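# Place the green block into the blue tray

## Task

Get the green block into the blue tray. The task fails if the robot topples or is left leaning, or if anything is knocked or placed outside the work area.

## Robot and tools

Robot: a Rainbow Robotics RB-Y1. It has a two-wheel drive base with two rear casters, a head, two arms each ending in a gripper with a wrist camera, and a torso whose lower section (the leg) folds at ankle, knee and hip. The base is 0.58 m wide, extends 0.10 m in front of the drive axle and 0.57 m behind it, and sweeps a 0.58 m radius when spinning in place. Each wrist camera sits in a housing that protrudes sideways and can strike things; at the start pose the hands make the robot up to 0.73 m wide.

Frames (metres): the base frame has its origin on the floor midway between the drive wheels, x forward, y left, z up. chest, left_hand and right_hand are printed in it. A hand point lies between the finger pads, 0.03 m back from the tips; the fingers point along the hand's -z and close along its x. Printed hand positions can be off, more when reaching far or loaded. The odometry frame is the base frame as it was at scene start; base_odometry counts wheel rotation only (slip looks like travel), heading in rad, positive left, -3.142 to 3.142.

move: one action plus optional "cameras" (list of head_camera, left_wrist_camera, right_wrist_camera or all; [] for none; default all only when there is no action) and "blocking" (true/omitted waits until everything rests; false returns within about 0.5 s). Allowed combinations: base and/or joints, optionally with min_time_s or contact_limits; or target alone or with min_time_s; or contact_limits alone. An empty move just reports state and images.
- base: a velocity command, not a place. {"x_m_s" forward speed, "turn_rad_s" leftward turn rate, "for_s" duration}. Nonzero magnitudes: x_m_s 0.005 to 1.5 m/s, turn_rad_s 0.02 to 1.509 rad/s, either sign; for_s 0.1 to 5. Omitted speeds are 0; no sideways motion. Acceleration 0.4 m/s² (turns 0.5 rad/s²); distance is roughly speed × for_s. If |x_m_s| + 0.27×|turn_rad_s| exceeds 1.5 both are scaled down. Combined speeds give a curving path.
- joints: absolute targets keyed by joint name, radians (grippers in metres of opening). Ranges: torso_squat_rad 0 to 1.2 (larger lowers chest); torso_shift_rad -0.3 to 0.6 (positive hips forward); torso_pitch_rad -0.2 to 1.4 (positive bows forward); torso_yaw_rad -1.5 to 1.5 (positive left; lift both arms outward 0.2 rad or more first). Left arm: shoulder_pitch -2.356 to 2.356 (negative swings forward/up), shoulder_roll 0 to 3.141 (positive outward), shoulder_yaw -2.094 to 2.094, elbow -2.617 to 0.01 (negative bends), forearm_roll -3.141 to 3.141, wrist_pitch -1.57 to 1.919, hand_roll -2.705 to 2.705, gripper 0 to 0.1. Right arm is the same except right_shoulder_roll_rad -3.141 to 0 (negative outward). head_pan_rad -0.523 to 0.523 (positive left), head_tilt_rad -0.35 to 1.57 (positive down). Torso sums must also hold: squat+shift<=1.52; squat-shift+pitch<=1.57; shift+0.5pitch-0.4squat<=0.7; shift+0.3pitch-0.5squat<=0.39, otherwise the torso stops partway (off_target).
- target: an absolute hand pose: side "left"/"right", x, y, z in metres in the base frame (-3 to 3), quat_wxyz in the format the hand lines print. It is converted once to joint angles, so the hand travels an arc; split long moves into short steps. It is refused while an earlier move still runs.
- min_time_s: 0.1 to 8 s, the minimum duration for arm, head and torso motions.
- contact_limits: per-gripper current cap in mA, 200 to 672.5, persisting until changed; starts at 672.5. Lower means softer grip.
No action may exceed 15 s. Non-blocking moves can be overlapped; naming a moving part's joints makes it brake first.

wait: seconds 0 to 10, optional cameras; returns early once earlier moves have settled. stop: brakes all running motion (statuses become "stopped"). zoom_image: camera name and region [x0, y0, x1, y1] in pixels from the top-left, at most 504 wide and high, on the newest image. finished_scene: ends the scene (scene 1), irreversibly; the block must stay in the tray unaided.

Results: "move" reads done or the worst status. Hand statuses: reached (within 10 mm and 2 degrees), short (with distance), refused (with reason). Joint words: done, moving, off_target (stopped away, may still push), not_followed (collision check withheld the arm), contact_stop (torso only), time_out, limit_stop_at_<name> (built-in guard, including own_body_*), torque_fault, limit_stop_at_motor_heat. A refusal or any stop you didn't order cancels the remaining move/wait/finish calls in that reply; an invalid call (unknown key, unknown camera) does not. on_its_own lists uncommanded activity. lidar_m: 12 ranges in 30-degree sectors counter-clockwise from straight ahead (4th left, 7th behind, 10th right), measured at 0.23 m height, "-" for nothing. motor_effort is wheel percentage, peak in brackets; resting above about 30 suggests pushing on something. Joint torques and external torques follow joint_positions order; wrist force/torque are raw, offset by up to 16 N. Motor temperatures are shown per arm.

Gripping: command an opening at least 0.005 m narrower than the object; off_target or done both mean holding.

Avoid: driving into furniture (wheels keep pushing, motors cut out, robot may tip); fast bending or stopping with arms outstretched or loaded, which can topple the robot; arms striking or pressing on each other, including fingers and camera housings (keep about 0.5 rad outward shoulder roll when both reach forward); contact torque at the load limits (elbow 33.1, wrist joints 23, shoulders 64.4 N m) which freezes everything for 10 s; motors reaching 80 °C from holding or straining; dropping the block from height, slamming, or shoving objects off the work area. Thinking time lets running motions continue.

Each tool is called after "Call:" as name(argument=value, ...), one argument or row to a line, values as JSON.

## Session

Call:
move(
)

Scene clock: 0.00 s.
Joint torques (N m): no reading
External joint torques (N m): no reading
Motor temperatures (°C): left_arm=[41 43 43 35 46 41 50] | right_arm=[41 43 41 39 42 42 46]
Wrist force (N): no reading
Wrist torque (N m): no reading
Wrist force, peak (N): no reading
base_odometry: x=+0.000 y=+0.000 heading=+0.000
lidar_m: 2.30 2.21 1.81 1.70 2.37 2.87 2.87 3.06 2.12 2.55 2.86 2.42
base_status: not commanded
joint_positions: torso_squat_rad=+0.350 torso_shift_rad=+0.000 torso_pitch_rad=+0.000 torso_yaw_rad=+0.000 left_shoulder_pitch_rad=-0.027 left_shoulder_roll_rad=+0.000 left_shoulder_yaw_rad=+0.005 left_elbow_rad=-0.293 left_forearm_roll_rad=-0.048 left_wrist_pitch_rad=-0.015 left_hand_roll_rad=-0.002 left_gripper_m=+0.099 right_shoulder_pitch_rad=+0.000 right_shoulder_roll_rad=-0.021 right_shoulder_yaw_rad=+0.032 right_elbow_rad=-0.154 right_forearm_roll_rad=+0.046 right_wrist_pitch_rad=+0.002 right_hand_roll_rad=-0.050 right_gripper_m=+0.100 head_pan_rad=+0.000 head_tilt_rad=+0.400
joint_status: not commanded
wheel_motors_off: 0
motor_effort: left_wheel=+3 right_wheel=+2
chest: x=-0.2280 y=+0.0002 z=+1.2475 quat_wxyz=(+1.000, +0.000, +0.000, +0.000) (m; base frame)
left_hand: x=-0.0637 y=+0.2189 z=+0.5816 quat_wxyz=(+0.986, +0.003, -0.166, -0.027) (m; base frame)
right_hand: x=-0.1535 y=-0.2341 z=+0.5662 quat_wxyz=(+0.997, -0.010, -0.076, +0.015) (m; base frame)
pictures: head_camera, left_wrist_camera, right_wrist_camera
Images, in order (width x height): head_camera 896x504, left_wrist_camera 644x364, right_wrist_camera 644x364.

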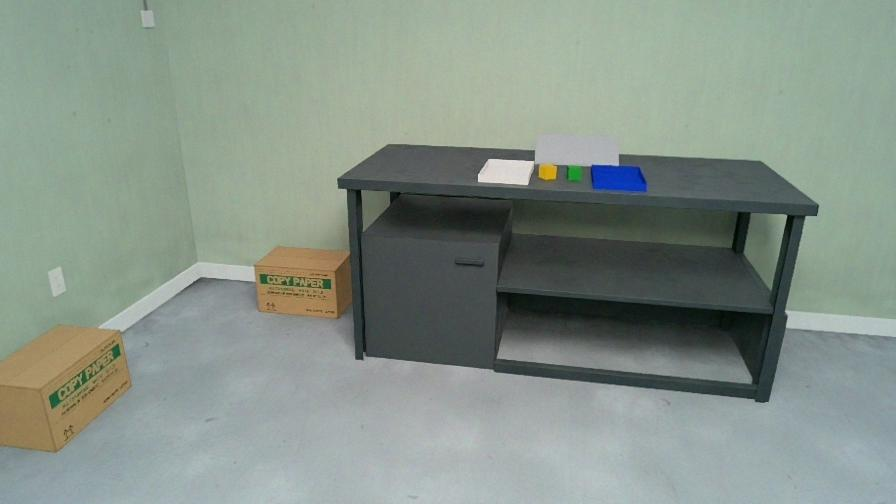

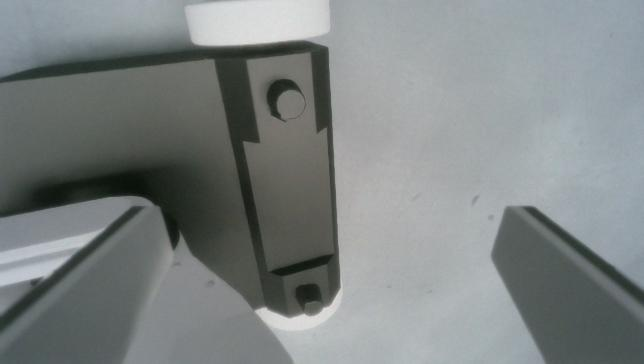

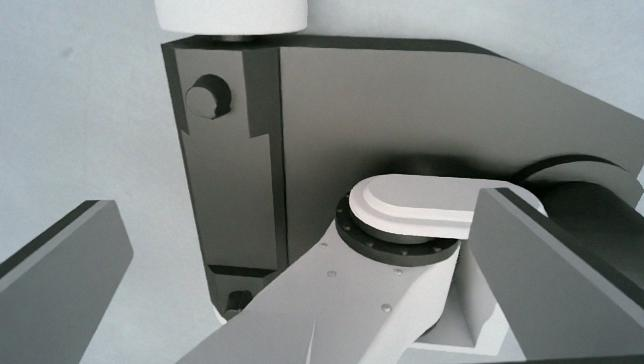

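Call:
move(
  base={"turn_rad_s":-0.3,"for_s":0.67},
  joints={"head_tilt_rad":0.55,"left_elbow_rad":-2.2,"right_elbow_rad":-2.2,"left_shoulder_roll_rad":0.2,"right_shoulder_roll_rad":-0.2},
)

Call:
move(
  base={"x_m_s":0.4,"for_s":2.75},
  cameras=["all"],
)

Scene clock: 13.47 s.
Joint torques (N m): left_arm=[-10 1.36 2.2 -8.3 -0.08 -1.11 -0.1] | right_arm=[-10.09 -3.76 -1.76 -9 0.4 -1.32 0.06]
External joint torques (N m): left_arm=[-0.09 -1.19 0.17 0.18 -0.12 0.25 -0.07] | right_arm=[0.4 -0.82 0.49 0.4 0.21 0.26 0.02]
Wrist force (N): left_arm=[-6.6 0.1 -6.1] | right_arm=[-4.9 0.4 4.1]
Wrist torque (N m): left_arm=[0.77 -1.17 0.09] | right_arm=[-0.04 -0.32 -0.01]
Wrist force, peak (N): left_arm=[-4.0 1.7 -16.5] | right_arm=[-6.2 -0.4 -4.0]
move: done
base_odometry: x=+0.000 y=+0.000 heading=-0.199
lidar_m: 2.29 2.37 1.80 2.09 1.80 2.97 2.87 2.99 2.19 2.12 2.65 2.41
base_status: done (sent for 0.67 of 0.67 s)
joint_positions: torso_squat_rad=+0.350 torso_shift_rad=+0.000 torso_pitch_rad=+0.000 torso_yaw_rad=+0.000 left_shoulder_pitch_rad=-0.027 left_shoulder_roll_rad=+0.200 left_shoulder_yaw_rad=+0.005 left_elbow_rad=-2.200 left_forearm_roll_rad=-0.048 left_wrist_pitch_rad=-0.015 left_hand_roll_rad=-0.002 left_gripper_m=+0.099 right_shoulder_pitch_rad=+0.000 right_shoulder_roll_rad=-0.200 right_shoulder_yaw_rad=+0.032 right_elbow_rad=-2.200 right_forearm_roll_rad=+0.046 right_wrist_pitch_rad=+0.002 right_hand_roll_rad=-0.050 right_gripper_m=+0.100 head_pan_rad=+0.000 head_tilt_rad=+0.550
joint_status: all done
wheel_motors_off: 0
motor_effort: left_wheel=+16(32) right_wheel=-1(17)
chest: x=-0.2280 y=+0.0002 z=+1.2475 quat_wxyz=(+1.000, +0.000, +0.000, +0.000) (m; base frame)
left_hand: x=+0.2127 y=+0.2204 z=+1.3275 quat_wxyz=(+0.430, +0.066, -0.895, -0.101) (m; base frame)
right_hand: x=+0.2146 y=-0.2089 z=+1.3105 quat_wxyz=(+0.453, -0.030, -0.886, +0.095) (m; base frame)
pictures: none

Scene clock: 17.70 s.
Joint torques (N m): left_arm=[-10.46 1.98 1.99 -8.73 -0.11 -1.27 -0.07] | right_arm=[-10.62 -3.86 -2.17 -9.06 0.55 -1.46 0]
External joint torques (N m): left_arm=[-0.55 -0.57 -0.05 -0.24 -0.15 0.09 -0.04] | right_arm=[-0.12 -0.91 0.08 0.34 0.36 0.13 -0.05]
Wrist force (N): left_arm=[-6.3 -0.3 -6.1] | right_arm=[-4.8 0.4 4.1]
Wrist torque (N m): left_arm=[0.86 -1.11 0.09] | right_arm=[-0.04 -0.31 -0.02]
Wrist force, peak (N): left_arm=[-7.2 0.0 -6.8] | right_arm=[-5.2 0.4 4.2]
move: done
base_odometry: x=+1.085 y=-0.219 heading=-0.200
lidar_m: 1.19 1.22 1.75 1.70 1.74 2.99 3.97 3.60 2.52 2.54 2.65 1.46
base_status: done (sent for 2.77 of 2.77 s)
joint_positions: torso_squat_rad=+0.350 torso_shift_rad=+0.000 torso_pitch_rad=+0.000 torso_yaw_rad=+0.000 left_shoulder_pitch_rad=-0.027 left_shoulder_roll_rad=+0.200 left_shoulder_yaw_rad=+0.005 left_elbow_rad=-2.200 left_forearm_roll_rad=-0.048 left_wrist_pitch_rad=-0.015 left_hand_roll_rad=-0.002 left_gripper_m=+0.099 right_shoulder_pitch_rad=+0.000 right_shoulder_roll_rad=-0.200 right_shoulder_yaw_rad=+0.032 right_elbow_rad=-2.200 right_forearm_roll_rad=+0.046 right_wrist_pitch_rad=+0.002 right_hand_roll_rad=-0.050 right_gripper_m=+0.100 head_pan_rad=+0.000 head_tilt_rad=+0.550
joint_status: not commanded
wheel_motors_off: 0
motor_effort: left_wheel=-3(39) right_wheel=+3(34)
chest: x=-0.2280 y=+0.0002 z=+1.2475 quat_wxyz=(+1.000, +0.000, +0.000, +0.000) (m; base frame)
left_hand: x=+0.2128 y=+0.2205 z=+1.3273 quat_wxyz=(+0.430, +0.066, -0.895, -0.101) (m; base frame)
right_hand: x=+0.2146 y=-0.2089 z=+1.3104 quat_wxyz=(+0.453, -0.030, -0.886, +0.095) (m; base frame)
pictures: head_camera, left_wrist_camera, right_wrist_camera
Images, in order (width x height): head_camera 896x504, left_wrist_camera 644x364, right_wrist_camera 644x364.

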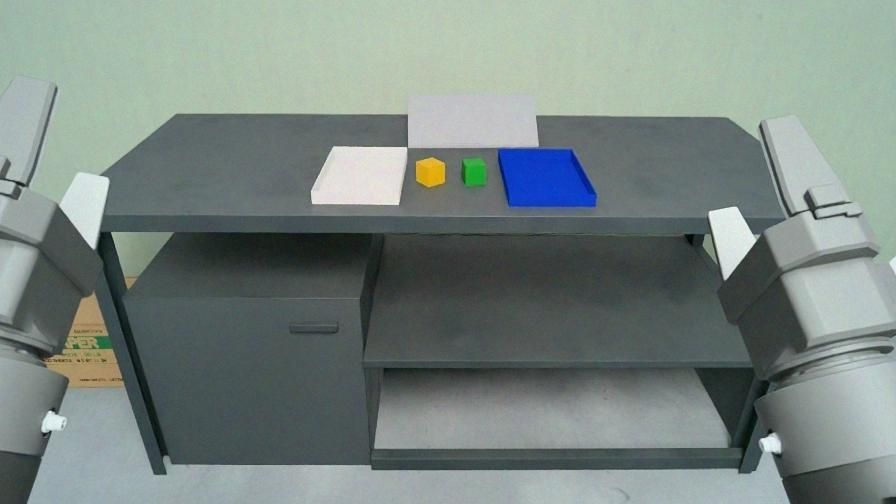

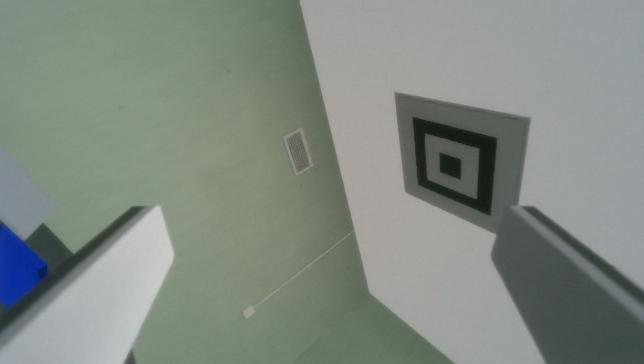

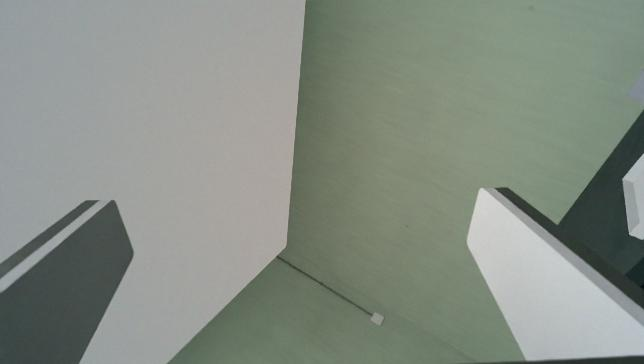

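Call:
move(
  joints={"torso_pitch_rad":0.35,"torso_shift_rad":0.15,"head_tilt_rad":0.7},
)

Call:
move(
  target={"side":"right","x":0.42,"y":-0.2,"z":1.1,"quat_wxyz":[1,0,0,0]},
  cameras=["all"],
)

Scene clock: 31.43 s.
Joint torques (N m): left_arm=[-5.67 1.6 1.79 -9.92 0.02 -1.6 0.08] | right_arm=[-4.9 -3.36 -1.94 -10.31 0.46 -1.76 0.06]
External joint torques (N m): left_arm=[-0.35 -0.78 -0.17 -0.13 -0.03 0.1 0.12] | right_arm=[0.16 -0.59 0.21 0.36 0.23 0.15 0.01]
Wrist force (N): left_arm=[-7.4 0.1 -8.2] | right_arm=[-5.9 0.0 2.3]
Wrist torque (N m): left_arm=[0.78 -1.20 0.09] | right_arm=[0.02 -0.38 -0.01]
Wrist force, peak (N): left_arm=[-7.9 0.0 -8.6] | right_arm=[-6.2 0.1 2.5]
move: done
base_odometry: x=+1.085 y=-0.219 heading=-0.200
lidar_m: 1.19 1.23 1.74 1.71 1.75 3.00 3.97 3.59 2.51 2.55 2.65 1.45
base_status: not commanded
joint_positions: torso_squat_rad=+0.350 torso_shift_rad=+0.150 torso_pitch_rad=+0.350 torso_yaw_rad=+0.000 left_shoulder_pitch_rad=-0.027 left_shoulder_roll_rad=+0.200 left_shoulder_yaw_rad=+0.005 left_elbow_rad=-2.200 left_forearm_roll_rad=-0.048 left_wrist_pitch_rad=-0.015 left_hand_roll_rad=-0.002 left_gripper_m=+0.099 right_shoulder_pitch_rad=+0.000 right_shoulder_roll_rad=-0.200 right_shoulder_yaw_rad=+0.032 right_elbow_rad=-2.200 right_forearm_roll_rad=+0.046 right_wrist_pitch_rad=+0.002 right_hand_roll_rad=-0.050 right_gripper_m=+0.100 head_pan_rad=+0.000 head_tilt_rad=+0.700
joint_status: all done
wheel_motors_off: 0
motor_effort: left_wheel=-3(5) right_wheel=+2(9)
chest: x=-0.0236 y=+0.0002 z=+1.2213 quat_wxyz=(+0.985, +0.000, +0.174, +0.000) (m; base frame)
left_hand: x=+0.4178 y=+0.2205 z=+1.1452 quat_wxyz=(+0.580, +0.047, -0.806, -0.111) (m; base frame)
right_hand: x=+0.4137 y=-0.2089 z=+1.1286 quat_wxyz=(+0.601, -0.013, -0.793, +0.099) (m; base frame)
pictures: none

Scene clock: 33.17 s.
Joint torques (N m): left_arm=[-5.45 1.77 1.76 -9.86 -0.23 -1.63 -0.12] | right_arm=[-20.62 -8.77 -8.02 -2.26 0.6 -0.38 0.28]
External joint torques (N m): left_arm=[-0.13 -0.62 -0.2 -0.08 -0.28 0.07 -0.07] | right_arm=[0.16 1.46 1.61 0.1 0.38 -0.35 0.28]
Wrist force (N): left_arm=[-7.4 -0.3 -8.1] | right_arm=[-0.1 -1.0 -5.2]
Wrist torque (N m): left_arm=[0.77 -1.22 0.08] | right_arm=[0.12 -0.03 0.07]
Wrist force, peak (N): left_arm=[-8.2 -0.2 -8.3] | right_arm=[-6.3 -3.2 -3.4]
move: done
base_odometry: x=+1.085 y=-0.219 heading=-0.200
lidar_m: 1.19 1.22 1.75 1.71 1.75 3.00 3.97 3.60 2.52 2.55 2.64 1.46
base_status: not commanded
joint_positions: torso_squat_rad=+0.350 torso_shift_rad=+0.150 torso_pitch_rad=+0.350 torso_yaw_rad=+0.000 left_shoulder_pitch_rad=-0.027 left_shoulder_roll_rad=+0.200 left_shoulder_yaw_rad=+0.005 left_elbow_rad=-2.200 left_forearm_roll_rad=-0.048 left_wrist_pitch_rad=-0.015 left_hand_roll_rad=-0.002 left_gripper_m=+0.099 right_shoulder_pitch_rad=-1.396 right_shoulder_roll_rad=-0.975 right_shoulder_yaw_rad=+0.619 right_elbow_rad=-1.589 right_forearm_roll_rad=-1.350 right_wrist_pitch_rad=+1.919 right_hand_roll_rad=-0.853 right_gripper_m=+0.100 head_pan_rad=+0.000 head_tilt_rad=+0.700
joint_status: all done
wheel_motors_off: 0
motor_effort: left_wheel=-2(4) right_wheel=+1(7)
chest: x=-0.0236 y=+0.0002 z=+1.2213 quat_wxyz=(+0.985, +0.000, +0.174, +0.000) (m; base frame)
left_hand: x=+0.4178 y=+0.2204 z=+1.1452 quat_wxyz=(+0.579, +0.047, -0.806, -0.111) (m; base frame)
right_hand: x=+0.4201 y=-0.2003 z=+1.1006 quat_wxyz=(+1.000, +0.001, -0.002, -0.001) (m; base frame)
right_hand_status: reached (checked arc, planned for 1.4 s): 1 mm and 0.2 deg off.
pictures: head_camera, left_wrist_camera, right_wrist_camera
Images, in order (width x height): head_camera 896x504, left_wrist_camera 644x364, right_wrist_camera 644x364.

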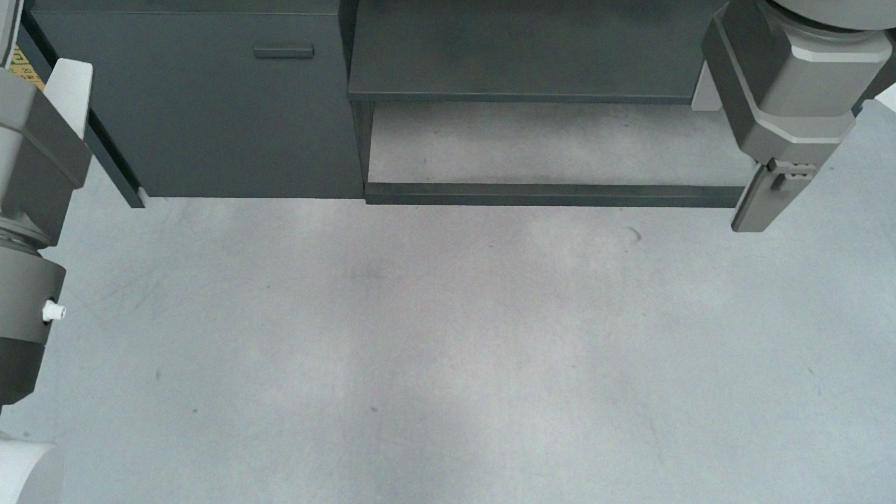

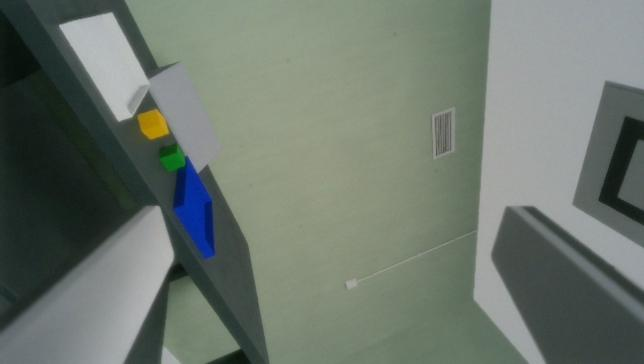

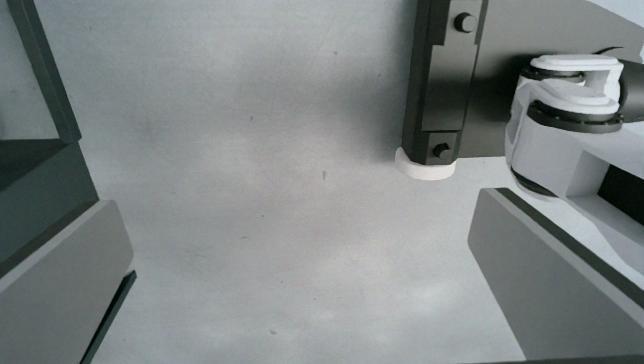

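Call:
move(
  base={"x_m_s":0.4,"for_s":1.75},
  joints={"head_tilt_rad":0.5},
  cameras=["all"],
)

Scene clock: 39.23 s.
Joint torques (N m): left_arm=[-5 1.3 1.66 -9.92 -0.2 -1.48 0.08] | right_arm=[-21.9 -8.84 -8.15 -2.3 0.51 -0.34 0.19]
External joint torques (N m): left_arm=[0.31 -1.09 -0.3 -0.14 -0.25 0.23 0.13] | right_arm=[-1.12 1.39 1.48 0.06 0.28 -0.32 0.19]
Wrist force (N): left_arm=[-7.9 0.2 -8.4] | right_arm=[-0.1 -0.8 -5.6]
Wrist torque (N m): left_arm=[0.75 -1.23 0.08] | right_arm=[0.09 -0.03 0.06]
Wrist force, peak (N): left_arm=[-8.1 -0.1 -8.6] | right_arm=[-0.4 -0.9 -5.7]
move: done
base_odometry: x=+1.777 y=-0.359 heading=-0.199
lidar_m: 0.70 0.51 0.67 1.68 2.05 2.47 4.69 2.98 2.64 2.55 1.01 1.15
base_status: done (sent for 1.77 of 1.77 s)
joint_positions: torso_squat_rad=+0.350 torso_shift_rad=+0.150 torso_pitch_rad=+0.350 torso_yaw_rad=+0.000 left_shoulder_pitch_rad=-0.027 left_shoulder_roll_rad=+0.200 left_shoulder_yaw_rad=+0.005 left_elbow_rad=-2.200 left_forearm_roll_rad=-0.048 left_wrist_pitch_rad=-0.015 left_hand_roll_rad=-0.002 left_gripper_m=+0.099 right_shoulder_pitch_rad=-1.395 right_shoulder_roll_rad=-0.975 right_shoulder_yaw_rad=+0.619 right_elbow_rad=-1.589 right_forearm_roll_rad=-1.350 right_wrist_pitch_rad=+1.919 right_hand_roll_rad=-0.853 right_gripper_m=+0.100 head_pan_rad=+0.000 head_tilt_rad=+0.500
joint_status: all done
wheel_motors_off: 0
motor_effort: left_wheel=+0(18) right_wheel=+0(23)
chest: x=-0.0236 y=+0.0002 z=+1.2213 quat_wxyz=(+0.985, +0.000, +0.174, +0.000) (m; base frame)
left_hand: x=+0.4178 y=+0.2204 z=+1.1452 quat_wxyz=(+0.579, +0.047, -0.806, -0.111) (m; base frame)
right_hand: x=+0.4201 y=-0.2004 z=+1.1005 quat_wxyz=(+1.000, +0.001, -0.002, -0.001) (m; base frame)
pictures: head_camera, left_wrist_camera, right_wrist_camera
Images, in order (width x height): head_camera 896x504, left_wrist_camera 644x364, right_wrist_camera 644x364.

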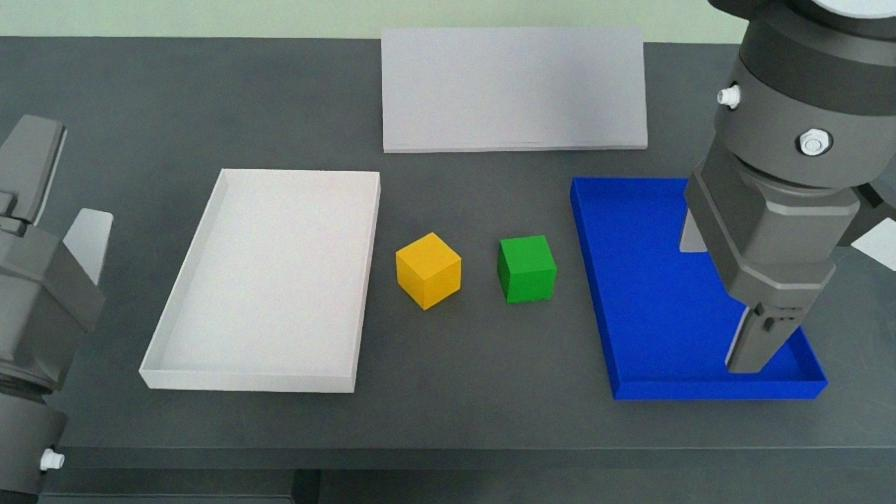

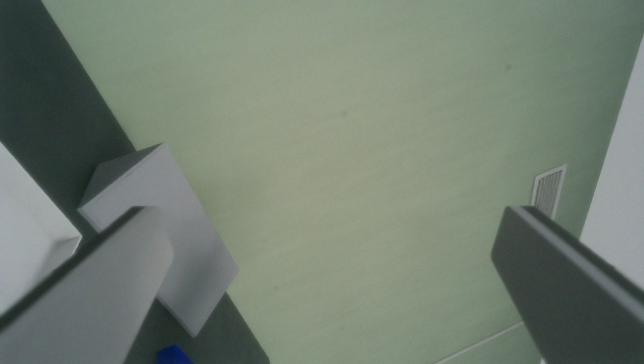

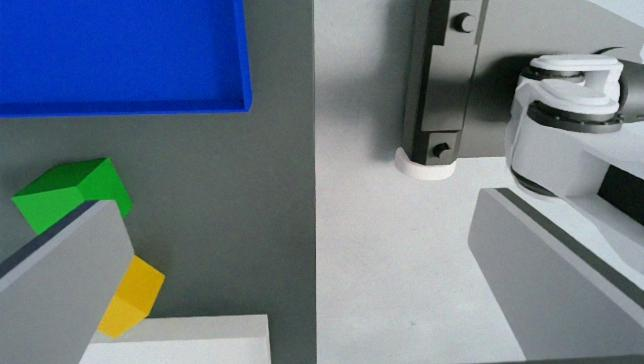

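Call:
move(
  target={"side":"right","x":0.61,"y":-0.09,"z":1.02,"quat_wxyz":[0.9985,0,0,0.055]},
  cameras=["all"],
)

Scene clock: 49.57 s.
Joint torques (N m): left_arm=[-6.06 2.02 1.59 -9.85 -0.18 -1.66 -0.08] | right_arm=[-27.82 -9.78 -0.55 -3.79 0.5 -0.53 -0.04]
External joint torques (N m): left_arm=[-0.75 -0.36 -0.37 -0.07 -0.22 0.04 -0.03] | right_arm=[-0.31 -0.82 1.59 0.95 0.16 0.28 -0.06]
Wrist force (N): left_arm=[-7.7 0.1 -8.0] | right_arm=[-2.5 -1.2 -5.0]
Wrist torque (N m): left_arm=[0.76 -1.22 0.08] | right_arm=[0.13 -0.16 -0.10]
Wrist force, peak (N): left_arm=[-7.8 0.0 -8.8] | right_arm=[-1.0 -2.5 -5.9]
move: short
base_odometry: x=+1.777 y=-0.359 heading=-0.199
lidar_m: 0.69 0.50 0.67 1.69 2.06 2.46 4.69 2.98 2.65 2.55 1.01 1.16
base_status: not commanded
joint_positions: torso_squat_rad=+0.350 torso_shift_rad=+0.150 torso_pitch_rad=+0.350 torso_yaw_rad=+0.000 left_shoulder_pitch_rad=-0.027 left_shoulder_roll_rad=+0.200 left_shoulder_yaw_rad=+0.005 left_elbow_rad=-2.200 left_forearm_roll_rad=-0.048 left_wrist_pitch_rad=-0.015 left_hand_roll_rad=-0.002 left_gripper_m=+0.099 right_shoulder_pitch_rad=-1.762 right_shoulder_roll_rad=-0.316 right_shoulder_yaw_rad=+0.747 right_elbow_rad=-0.267 right_forearm_roll_rad=-0.997 right_wrist_pitch_rad=+1.136 right_hand_roll_rad=-0.234 right_gripper_m=+0.100 head_pan_rad=+0.000 head_tilt_rad=+0.500
joint_status: all done
wheel_motors_off: 0
motor_effort: left_wheel=+1(1) right_wheel=+0(4)
chest: x=-0.0237 y=+0.0002 z=+1.2214 quat_wxyz=(+0.985, +0.000, +0.174, +0.000) (m; base frame)
left_hand: x=+0.4178 y=+0.2204 z=+1.1453 quat_wxyz=(+0.579, +0.047, -0.806, -0.111) (m; base frame)
right_hand: x=+0.6093 y=-0.0898 z=+1.0205 quat_wxyz=(+0.980, +0.030, -0.191, +0.054) (m; base frame)
right_hand_status: short (checked arc, as near as the solve gets, planned for 1.3 s): 1 mm and 22.3 deg off. The place is met; only the turn is off.
pictures: head_camera, left_wrist_camera, right_wrist_camera
Images, in order (width x height): head_camera 896x504, left_wrist_camera 644x364, right_wrist_camera 644x364.

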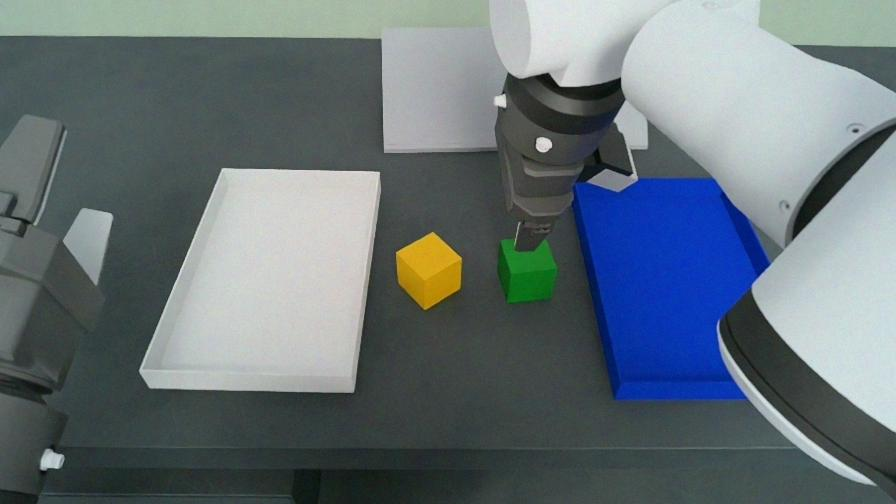

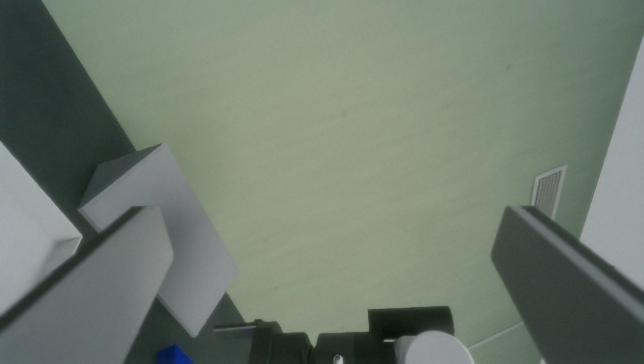

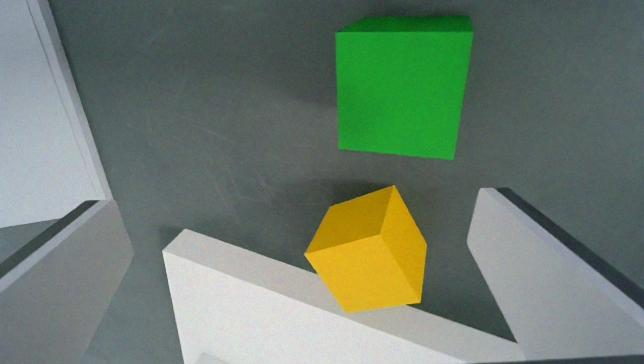

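Call:
move(
  base={"x_m_s":0.2,"for_s":0.6},
  joints={"torso_shift_rad":0.25},
)

Call:
move(
  target={"side":"right","x":0.49,"y":-0.09,"z":1.02,"quat_wxyz":[0.9985,0,0,0.055]},
  cameras=["all"],
)

Scene clock: 57.87 s.
Joint torques (N m): left_arm=[-4.79 1.32 2.06 -9.86 0.03 -1.73 0.07] | right_arm=[-28.82 -9.2 -0.83 -4.07 0.41 -0.65 -0.17]
External joint torques (N m): left_arm=[0.53 -1.07 0.1 -0.08 -0.01 -0.02 0.12] | right_arm=[-1.31 -0.24 1.31 0.67 0.06 0.16 -0.19]
Wrist force (N): left_arm=[-7.3 -0.1 -8.3] | right_arm=[-2.3 -1.0 -5.0]
Wrist torque (N m): left_arm=[0.80 -1.17 0.12] | right_arm=[0.11 -0.15 -0.09]
Wrist force, peak (N): left_arm=[-7.9 -0.4 -8.6] | right_arm=[-2.7 -1.1 -5.5]
move: done
base_odometry: x=+1.895 y=-0.383 heading=-0.199
lidar_m: 0.70 0.38 0.50 1.69 1.75 2.54 4.80 3.05 2.63 2.57 0.97 1.04
base_status: done (sent for 0.6 of 0.6 s)
joint_positions: torso_squat_rad=+0.350 torso_shift_rad=+0.250 torso_pitch_rad=+0.350 torso_yaw_rad=+0.000 left_shoulder_pitch_rad=-0.027 left_shoulder_roll_rad=+0.200 left_shoulder_yaw_rad=+0.005 left_elbow_rad=-2.200 left_forearm_roll_rad=-0.048 left_wrist_pitch_rad=-0.015 left_hand_roll_rad=-0.002 left_gripper_m=+0.099 right_shoulder_pitch_rad=-1.762 right_shoulder_roll_rad=-0.316 right_shoulder_yaw_rad=+0.747 right_elbow_rad=-0.267 right_forearm_roll_rad=-0.997 right_wrist_pitch_rad=+1.136 right_hand_roll_rad=-0.234 right_gripper_m=+0.100 head_pan_rad=+0.000 head_tilt_rad=+0.500
joint_status: all done
wheel_motors_off: 0
motor_effort: left_wheel=+2(22) right_wheel=-4(25)
chest: x=+0.0408 y=+0.0002 z=+1.2083 quat_wxyz=(+0.985, +0.000, +0.174, +0.000) (m; base frame)
left_hand: x=+0.4822 y=+0.2204 z=+1.1322 quat_wxyz=(+0.579, +0.047, -0.806, -0.111) (m; base frame)
right_hand: x=+0.6737 y=-0.0898 z=+1.0072 quat_wxyz=(+0.980, +0.030, -0.191, +0.054) (m; base frame)
pictures: none

Scene clock: 59.73 s.
Joint torques (N m): left_arm=[-5.35 1.38 2.05 -9.61 -0.13 -1.59 -0.02] | right_arm=[-24.93 -7.85 -8.48 -3.27 0.58 -0.22 0.18]
External joint torques (N m): left_arm=[-0.04 -1 0.09 0.17 -0.18 0.11 0.03] | right_arm=[-2.02 0.06 1.34 -0.9 0.35 -0.21 0.18]
Wrist force (N): left_arm=[-7.4 0.2 -8.2] | right_arm=[-0.1 -0.7 -5.4]
Wrist torque (N m): left_arm=[0.75 -1.18 0.11] | right_arm=[0.09 -0.04 0.08]
Wrist force, peak (N): left_arm=[-7.6 -0.3 -8.6] | right_arm=[-1.5 -2.1 -6.4]
move: done
base_odometry: x=+1.895 y=-0.383 heading=-0.199
lidar_m: 0.69 0.40 0.49 1.70 1.74 2.55 4.80 3.05 2.64 2.56 0.97 1.03
base_status: not commanded
joint_positions: torso_squat_rad=+0.350 torso_shift_rad=+0.250 torso_pitch_rad=+0.350 torso_yaw_rad=+0.000 left_shoulder_pitch_rad=-0.027 left_shoulder_roll_rad=+0.200 left_shoulder_yaw_rad=+0.005 left_elbow_rad=-2.200 left_forearm_roll_rad=-0.048 left_wrist_pitch_rad=-0.015 left_hand_roll_rad=-0.002 left_gripper_m=+0.099 right_shoulder_pitch_rad=-1.538 right_shoulder_roll_rad=-0.730 right_shoulder_yaw_rad=+0.942 right_elbow_rad=-1.430 right_forearm_roll_rad=-1.321 right_wrist_pitch_rad=+1.696 right_hand_roll_rad=-0.907 right_gripper_m=+0.100 head_pan_rad=+0.000 head_tilt_rad=+0.500
joint_status: all done
wheel_motors_off: 0
motor_effort: left_wheel=+1(3) right_wheel=-3(6)
chest: x=+0.0408 y=+0.0002 z=+1.2083 quat_wxyz=(+0.985, +0.000, +0.174, +0.000) (m; base frame)
left_hand: x=+0.4822 y=+0.2204 z=+1.1322 quat_wxyz=(+0.579, +0.047, -0.806, -0.111) (m; base frame)
right_hand: x=+0.4900 y=-0.0900 z=+1.0202 quat_wxyz=(+0.998, +0.000, +0.000, +0.055) (m; base frame)
right_hand_status: reached (checked arc, planned for 1.2 s): 0 mm and 0.0 deg off.
pictures: head_camera, left_wrist_camera, right_wrist_camera
Images, in order (width x height): head_camera 896x504, left_wrist_camera 644x364, right_wrist_camera 644x364.

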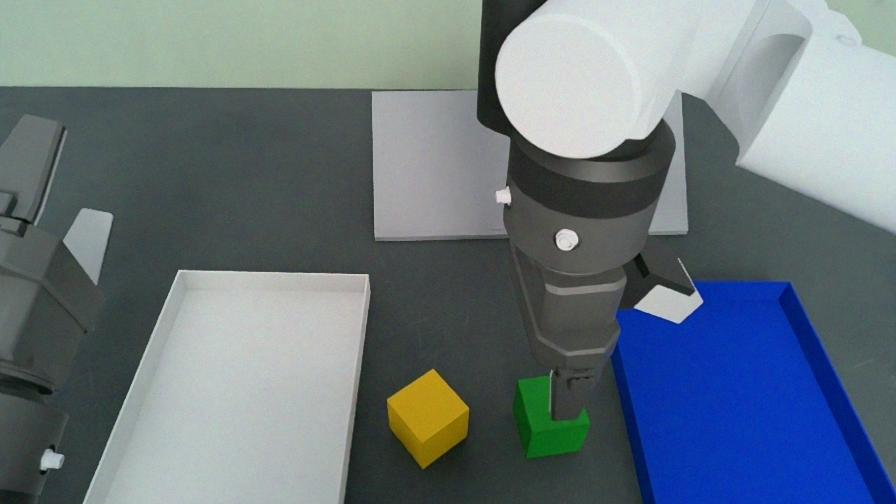

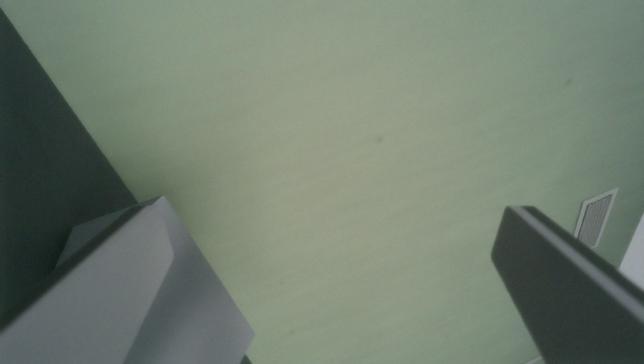

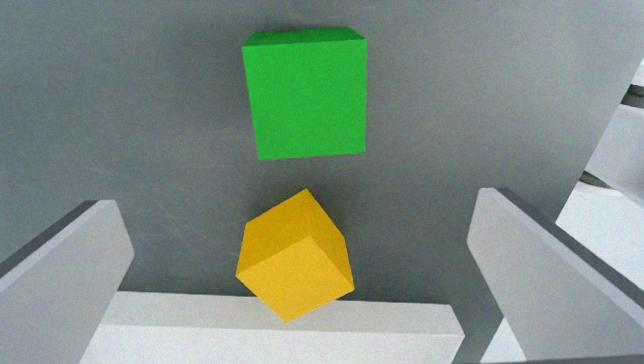

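Call:
move(
  target={"side":"right","x":0.492,"y":-0.106,"z":0.96,"quat_wxyz":[0.9966,0,0,0.083]},
  cameras=["head_camera","right_wrist_camera"],
)

Scene clock: 75.37 s.
Joint torques (N m): left_arm=[-5.44 1.78 2.34 -9.94 0 -1.76 0.02] | right_arm=[-24.53 -6.7 -9.16 -2.64 0.2 -0.14 -0.19]
External joint torques (N m): left_arm=[-0.13 -0.6 0.38 -0.16 -0.05 -0.06 0.06] | right_arm=[-2.01 1.3 0.46 0.17 -0.05 -0.12 -0.19]
Wrist force (N): left_arm=[-7.4 -0.6 -8.3] | right_arm=[-0.1 -0.7 -5.5]
Wrist torque (N m): left_arm=[0.85 -1.17 0.11] | right_arm=[0.09 -0.04 -0.08]
Wrist force, peak (N): left_arm=[-7.8 -0.2 -8.6] | right_arm=[-0.6 -0.6 -6.8]
move: done
base_odometry: x=+1.895 y=-0.383 heading=-0.199
lidar_m: 0.69 0.39 0.49 1.70 1.74 2.54 4.79 3.04 2.65 2.55 0.97 1.02
base_status: not commanded
joint_positions: torso_squat_rad=+0.350 torso_shift_rad=+0.250 torso_pitch_rad=+0.350 torso_yaw_rad=+0.000 left_shoulder_pitch_rad=-0.027 left_shoulder_roll_rad=+0.200 left_shoulder_yaw_rad=+0.005 left_elbow_rad=-2.200 left_forearm_roll_rad=-0.048 left_wrist_pitch_rad=-0.015 left_hand_roll_rad=-0.002 left_gripper_m=+0.099 right_shoulder_pitch_rad=-1.432 right_shoulder_roll_rad=-0.726 right_shoulder_yaw_rad=+0.993 right_elbow_rad=-1.394 right_forearm_roll_rad=-1.248 right_wrist_pitch_rad=+1.574 right_hand_roll_rad=-0.795 right_gripper_m=+0.100 head_pan_rad=+0.000 head_tilt_rad=+0.500
joint_status: all done
wheel_motors_off: 0
motor_effort: left_wheel=+2(3) right_wheel=-1(6)
chest: x=+0.0407 y=+0.0002 z=+1.2083 quat_wxyz=(+0.985, +0.000, +0.174, +0.000) (m; base frame)
left_hand: x=+0.4822 y=+0.2204 z=+1.1322 quat_wxyz=(+0.579, +0.047, -0.806, -0.111) (m; base frame)
right_hand: x=+0.4917 y=-0.1063 z=+0.9603 quat_wxyz=(+0.997, +0.000, -0.001, +0.083) (m; base frame)
right_hand_status: reached (checked arc, planned for 0.4 s): 1 mm and 0.1 deg off.
pictures: head_camera, right_wrist_camera
Images, in order (width x height): head_camera 896x504, right_wrist_camera 644x364.

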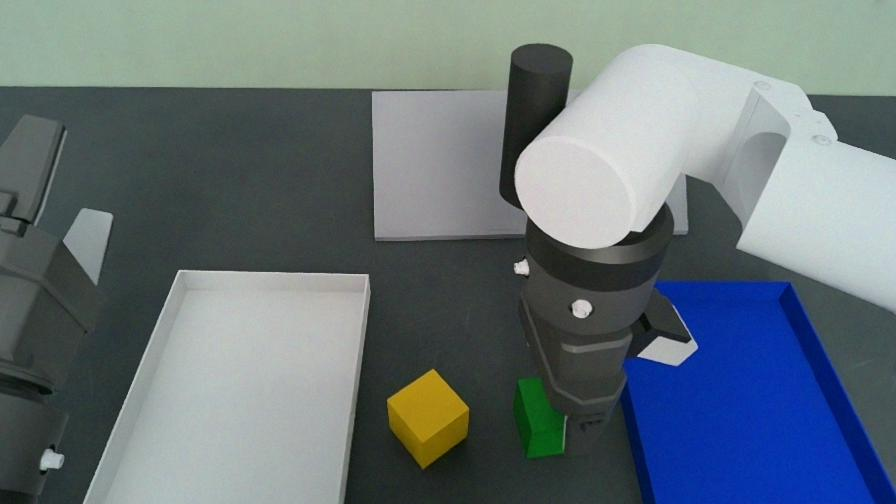

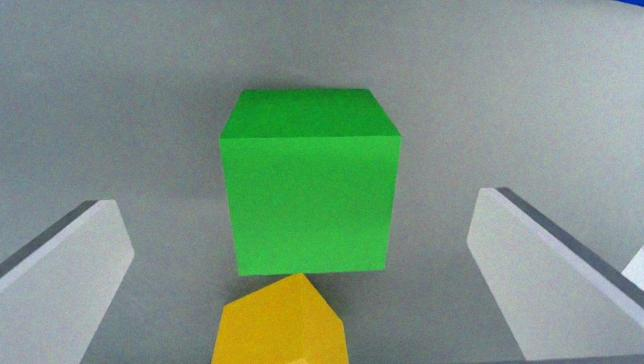

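Call:
move(
  target={"side":"right","x":0.491,"y":-0.106,"z":0.92,"quat_wxyz":[0.9966,0,0,0.083]},
  min_time_s=0.8,
)

Call:
move(
  joints={"right_gripper_m":0.035},
  cameras=["head_camera","right_wrist_camera"],
)

Scene clock: 84.00 s.
Joint torques (N m): left_arm=[-6.05 1.67 2.06 -9.86 -0.13 -1.62 0.13] | right_arm=[-22.89 -5.99 -7.23 -2.2 0.59 -0.3 0.23]
External joint torques (N m): left_arm=[-0.74 -0.71 0.11 -0.08 -0.18 0.08 0.18] | right_arm=[-0.54 1.77 2 0.9 0.34 -0.28 0.23]
Wrist force (N): left_arm=[-7.3 0.0 -8.4] | right_arm=[0.1 -0.6 -5.7]
Wrist torque (N m): left_arm=[0.78 -1.18 0.08] | right_arm=[0.05 -0.01 -0.09]
Wrist force, peak (N): left_arm=[-7.7 0.2 -8.6] | right_arm=[-0.1 -0.7 -5.8]
move: done
base_odometry: x=+1.895 y=-0.383 heading=-0.199
lidar_m: 0.69 0.39 0.49 1.69 1.75 2.54 4.81 3.05 2.64 2.55 0.95 1.03
base_status: not commanded
joint_positions: torso_squat_rad=+0.350 torso_shift_rad=+0.250 torso_pitch_rad=+0.350 torso_yaw_rad=+0.000 left_shoulder_pitch_rad=-0.027 left_shoulder_roll_rad=+0.200 left_shoulder_yaw_rad=+0.005 left_elbow_rad=-2.200 left_forearm_roll_rad=-0.048 left_wrist_pitch_rad=-0.015 left_hand_roll_rad=-0.002 left_gripper_m=+0.099 right_shoulder_pitch_rad=-1.381 right_shoulder_roll_rad=-0.683 right_shoulder_yaw_rad=+1.028 right_elbow_rad=-1.329 right_forearm_roll_rad=-1.198 right_wrist_pitch_rad=+1.493 right_hand_roll_rad=-0.766 right_gripper_m=+0.100 head_pan_rad=+0.000 head_tilt_rad=+0.500
joint_status: all done
wheel_motors_off: 0
motor_effort: left_wheel=+1(3) right_wheel=-5(5)
chest: x=+0.0407 y=+0.0002 z=+1.2083 quat_wxyz=(+0.985, +0.000, +0.174, +0.000) (m; base frame)
left_hand: x=+0.4822 y=+0.2204 z=+1.1322 quat_wxyz=(+0.579, +0.047, -0.806, -0.111) (m; base frame)
right_hand: x=+0.4911 y=-0.1061 z=+0.9204 quat_wxyz=(+0.997, +0.000, -0.001, +0.083) (m; base frame)
right_hand_status: reached (checked arc, planned for 0.8 s): 0 mm and 0.1 deg off.
pictures: none

Scene clock: 85.27 s.
Joint torques (N m): left_arm=[-4.79 1.42 1.96 -10.08 0.01 -1.7 -0.06] | right_arm=[-22.84 -5.6 -7.5 -2.39 0.4 -0.18 0.11]
External joint torques (N m): left_arm=[0.52 -0.96 0.01 -0.29 -0.03 0 -0.01] | right_arm=[-0.48 2.16 1.73 0.7 0.16 -0.16 0.11]
Wrist force (N): left_arm=[-7.3 0.1 -8.0] | right_arm=[0.2 -1.1 -3.8]
Wrist torque (N m): left_arm=[0.77 -1.18 0.10] | right_arm=[0.07 -0.09 -0.09]
Wrist force, peak (N): left_arm=[-7.7 0.4 -8.5] | right_arm=[-0.1 -0.4 -5.8]
move: off_target
base_odometry: x=+1.895 y=-0.383 heading=-0.199
lidar_m: 0.68 0.39 0.49 1.69 1.75 2.55 4.80 3.05 2.64 2.55 0.96 1.03
base_status: not commanded
joint_positions: torso_squat_rad=+0.350 torso_shift_rad=+0.250 torso_pitch_rad=+0.350 torso_yaw_rad=+0.000 left_shoulder_pitch_rad=-0.027 left_shoulder_roll_rad=+0.200 left_shoulder_yaw_rad=+0.005 left_elbow_rad=-2.200 left_forearm_roll_rad=-0.048 left_wrist_pitch_rad=-0.015 left_hand_roll_rad=-0.002 left_gripper_m=+0.099 right_shoulder_pitch_rad=-1.381 right_shoulder_roll_rad=-0.683 right_shoulder_yaw_rad=+1.028 right_elbow_rad=-1.329 right_forearm_roll_rad=-1.198 right_wrist_pitch_rad=+1.493 right_hand_roll_rad=-0.766 right_gripper_m=+0.050 head_pan_rad=+0.000 head_tilt_rad=+0.500
joint_status: right_gripper_m off_target (ended at +0.050, target +0.035)
wheel_motors_off: 0
motor_effort: left_wheel=+1(3) right_wheel=-3(4)
chest: x=+0.0407 y=+0.0002 z=+1.2083 quat_wxyz=(+0.985, +0.000, +0.174, +0.000) (m; base frame)
left_hand: x=+0.4822 y=+0.2204 z=+1.1322 quat_wxyz=(+0.579, +0.047, -0.806, -0.111) (m; base frame)
right_hand: x=+0.4911 y=-0.1061 z=+0.9204 quat_wxyz=(+0.997, +0.000, -0.001, +0.083) (m; base frame)
pictures: head_camera, right_wrist_camera
Images, in order (width x height): head_camera 896x504, right_wrist_camera 644x364.

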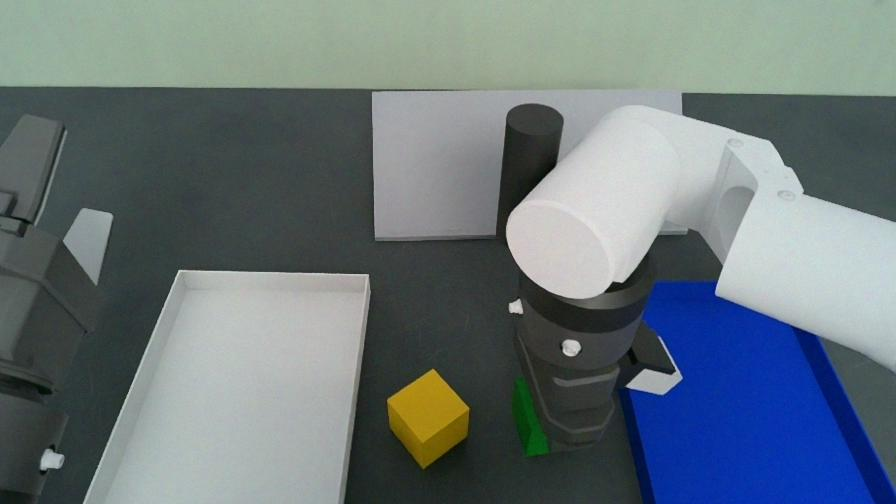

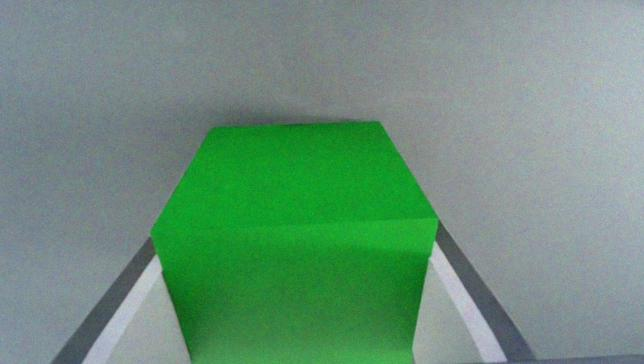

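Call:
move(
  target={"side":"right","x":0.495,"y":-0.108,"z":1.0,"quat_wxyz":[0.9966,0,0,0.083]},
)

Call:
move(
  target={"side":"right","x":0.54,"y":-0.29,"z":1.0,"quat_wxyz":[1,0,0,0]},
  min_time_s=1.5,
  cameras=["head_camera","right_wrist_camera"],
)

Scene clock: 89.87 s.
Joint torques (N m): left_arm=[-5.42 1.91 1.81 -9.79 -0.11 -1.68 0.04] | right_arm=[-23.12 -8.25 -9.2 -2.76 0.53 -0.23 0]
External joint torques (N m): left_arm=[-0.11 -0.47 -0.14 -0.01 -0.15 0.02 0.08] | right_arm=[-0.32 -0.03 0.59 -0.27 0.28 -0.22 0]
Wrist force (N): left_arm=[-7.1 0.0 -8.2] | right_arm=[0.0 -0.7 -6.2]
Wrist torque (N m): left_arm=[0.77 -1.17 0.05] | right_arm=[0.09 -0.03 0.08]
Wrist force, peak (N): left_arm=[-7.9 0.1 -8.7] | right_arm=[-0.9 -0.2 -8.8]
move: done
base_odometry: x=+1.895 y=-0.383 heading=-0.199
lidar_m: 0.70 0.40 0.50 1.69 1.75 2.55 4.81 3.04 2.64 2.56 0.97 1.04
base_status: not commanded
joint_positions: torso_squat_rad=+0.350 torso_shift_rad=+0.250 torso_pitch_rad=+0.350 torso_yaw_rad=+0.000 left_shoulder_pitch_rad=-0.027 left_shoulder_roll_rad=+0.200 left_shoulder_yaw_rad=+0.005 left_elbow_rad=-2.200 left_forearm_roll_rad=-0.048 left_wrist_pitch_rad=-0.015 left_hand_roll_rad=-0.002 left_gripper_m=+0.099 right_shoulder_pitch_rad=-1.493 right_shoulder_roll_rad=-0.755 right_shoulder_yaw_rad=+0.956 right_elbow_rad=-1.414 right_forearm_roll_rad=-1.301 right_wrist_pitch_rad=+1.649 right_hand_roll_rad=-0.800 right_gripper_m=+0.050 head_pan_rad=+0.000 head_tilt_rad=+0.500
joint_status: all done
wheel_motors_off: 0
motor_effort: left_wheel=+2(3) right_wheel=-1(8)
chest: x=+0.0407 y=+0.0002 z=+1.2083 quat_wxyz=(+0.985, +0.000, +0.174, +0.000) (m; base frame)
left_hand: x=+0.4822 y=+0.2204 z=+1.1322 quat_wxyz=(+0.579, +0.047, -0.806, -0.111) (m; base frame)
right_hand: x=+0.4955 y=-0.1078 z=+0.9995 quat_wxyz=(+0.997, +0.000, +0.000, +0.083) (m; base frame)
right_hand_status: reached (checked arc, planned for 0.4 s): 1 mm and 0.1 deg off.
pictures: none

Scene clock: 91.70 s.
Joint torques (N m): left_arm=[-5.91 1.83 1.78 -9.76 -0.27 -1.61 0.09] | right_arm=[-22.62 -13.03 -10.14 -1.2 0.24 -0.22 0.11]
External joint torques (N m): left_arm=[-0.6 -0.56 -0.18 0.02 -0.31 0.09 0.14] | right_arm=[-0.82 -0.54 -1.11 0.6 -0.01 -0.18 0.11]
Wrist force (N): left_arm=[-7.4 -0.1 -8.4] | right_arm=[-0.3 -0.8 -6.1]
Wrist torque (N m): left_arm=[0.77 -1.17 0.07] | right_arm=[0.10 -0.06 -0.09]
Wrist force, peak (N): left_arm=[-7.9 -0.2 -8.4] | right_arm=[0.1 -0.6 -6.6]
move: done
base_odometry: x=+1.895 y=-0.383 heading=-0.199
lidar_m: 0.68 0.40 0.50 1.70 1.74 2.54 4.80 3.04 2.65 2.56 0.97 1.03
base_status: not commanded
joint_positions: torso_squat_rad=+0.350 torso_shift_rad=+0.250 torso_pitch_rad=+0.350 torso_yaw_rad=+0.000 left_shoulder_pitch_rad=-0.027 left_shoulder_roll_rad=+0.200 left_shoulder_yaw_rad=+0.005 left_elbow_rad=-2.200 left_forearm_roll_rad=-0.048 left_wrist_pitch_rad=-0.015 left_hand_roll_rad=-0.002 left_gripper_m=+0.099 right_shoulder_pitch_rad=-1.389 right_shoulder_roll_rad=-1.030 right_shoulder_yaw_rad=+0.875 right_elbow_rad=-1.164 right_forearm_roll_rad=-1.366 right_wrist_pitch_rad=+1.573 right_hand_roll_rad=-0.447 right_gripper_m=+0.050 head_pan_rad=+0.000 head_tilt_rad=+0.500
joint_status: all done
wheel_motors_off: 0
motor_effort: left_wheel=+2(3) right_wheel=-3(6)
chest: x=+0.0407 y=+0.0002 z=+1.2083 quat_wxyz=(+0.985, +0.000, +0.174, +0.000) (m; base frame)
left_hand: x=+0.4822 y=+0.2204 z=+1.1322 quat_wxyz=(+0.579, +0.047, -0.806, -0.111) (m; base frame)
right_hand: x=+0.5396 y=-0.2897 z=+1.0001 quat_wxyz=(+1.000, +0.000, -0.002, +0.000) (m; base frame)
right_hand_status: reached (checked arc, planned for 1.5 s): 1 mm and 0.2 deg off.
pictures: head_camera, right_wrist_camera
Images, in order (width x height): head_camera 896x504, right_wrist_camera 644x364.

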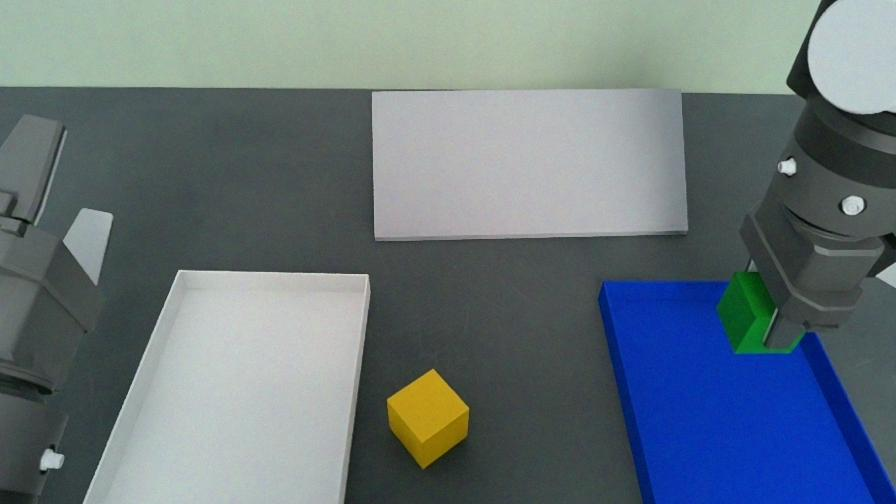

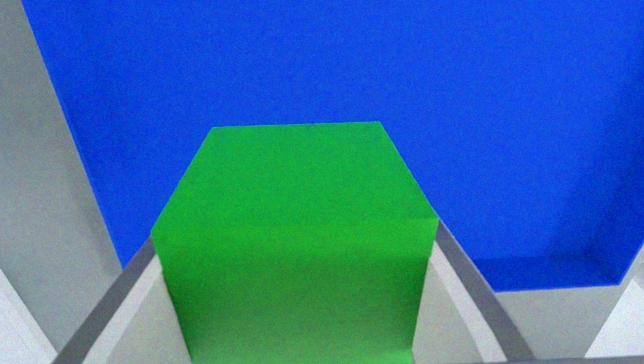

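Call:
move(
  target={"side":"right","x":0.525,"y":-0.29,"z":0.931,"quat_wxyz":[1,0,0,0]},
  min_time_s=1.2,
  cameras=["head_camera","right_wrist_camera"],
)

Scene clock: 96.63 s.
Joint torques (N m): left_arm=[-5.65 1.84 1.75 -9.94 0 -1.8 0.04] | right_arm=[-21.67 -10.75 -7.19 -2.74 0.57 -0.32 -0.18]
External joint torques (N m): left_arm=[-0.34 -0.55 -0.21 -0.16 -0.05 -0.1 0.08] | right_arm=[-0.7 2.19 1.74 -0.76 0.32 -0.29 -0.18]
Wrist force (N): left_arm=[-7.7 0.1 -8.3] | right_arm=[-0.3 -0.8 -6.5]
Wrist torque (N m): left_arm=[0.78 -1.19 0.07] | right_arm=[0.08 -0.05 0.08]
Wrist force, peak (N): left_arm=[-7.8 -0.3 -8.6] | right_arm=[-0.2 -0.8 -6.7]
move: done
base_odometry: x=+1.895 y=-0.383 heading=-0.199
lidar_m: 0.70 0.39 0.50 1.69 1.75 2.54 4.80 3.05 2.64 2.56 0.97 1.03
base_status: not commanded
joint_positions: torso_squat_rad=+0.350 torso_shift_rad=+0.250 torso_pitch_rad=+0.350 torso_yaw_rad=+0.000 left_shoulder_pitch_rad=-0.027 left_shoulder_roll_rad=+0.200 left_shoulder_yaw_rad=+0.005 left_elbow_rad=-2.200 left_forearm_roll_rad=-0.048 left_wrist_pitch_rad=-0.015 left_hand_roll_rad=-0.002 left_gripper_m=+0.099 right_shoulder_pitch_rad=-1.264 right_shoulder_roll_rad=-0.993 right_shoulder_yaw_rad=+0.911 right_elbow_rad=-1.177 right_forearm_roll_rad=-1.317 right_wrist_pitch_rad=+1.432 right_hand_roll_rad=-0.460 right_gripper_m=+0.050 head_pan_rad=+0.000 head_tilt_rad=+0.500
joint_status: all done
wheel_motors_off: 0
motor_effort: left_wheel=+2(3) right_wheel=-2(5)
chest: x=+0.0407 y=+0.0002 z=+1.2083 quat_wxyz=(+0.985, +0.000, +0.174, +0.000) (m; base frame)
left_hand: x=+0.4822 y=+0.2204 z=+1.1322 quat_wxyz=(+0.579, +0.047, -0.806, -0.111) (m; base frame)
right_hand: x=+0.5245 y=-0.2903 z=+0.9317 quat_wxyz=(+1.000, +0.000, -0.001, +0.000) (m; base frame)
right_hand_status: reached (checked arc, planned for 1.2 s): 1 mm and 0.1 deg off.
pictures: head_camera, right_wrist_camera
Images, in order (width x height): head_camera 896x504, right_wrist_camera 644x364.

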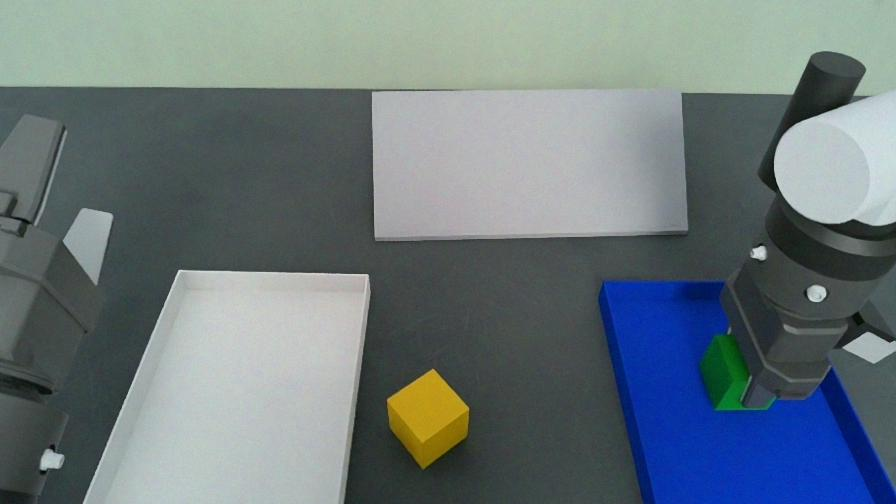

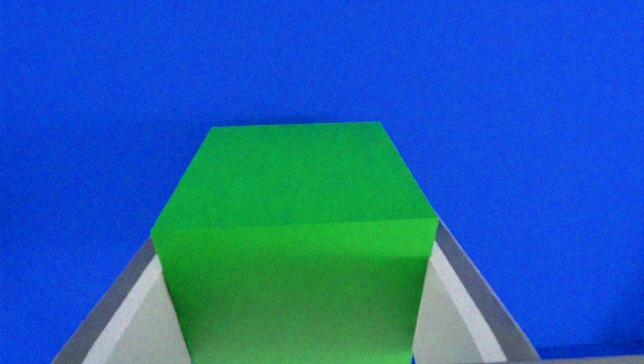

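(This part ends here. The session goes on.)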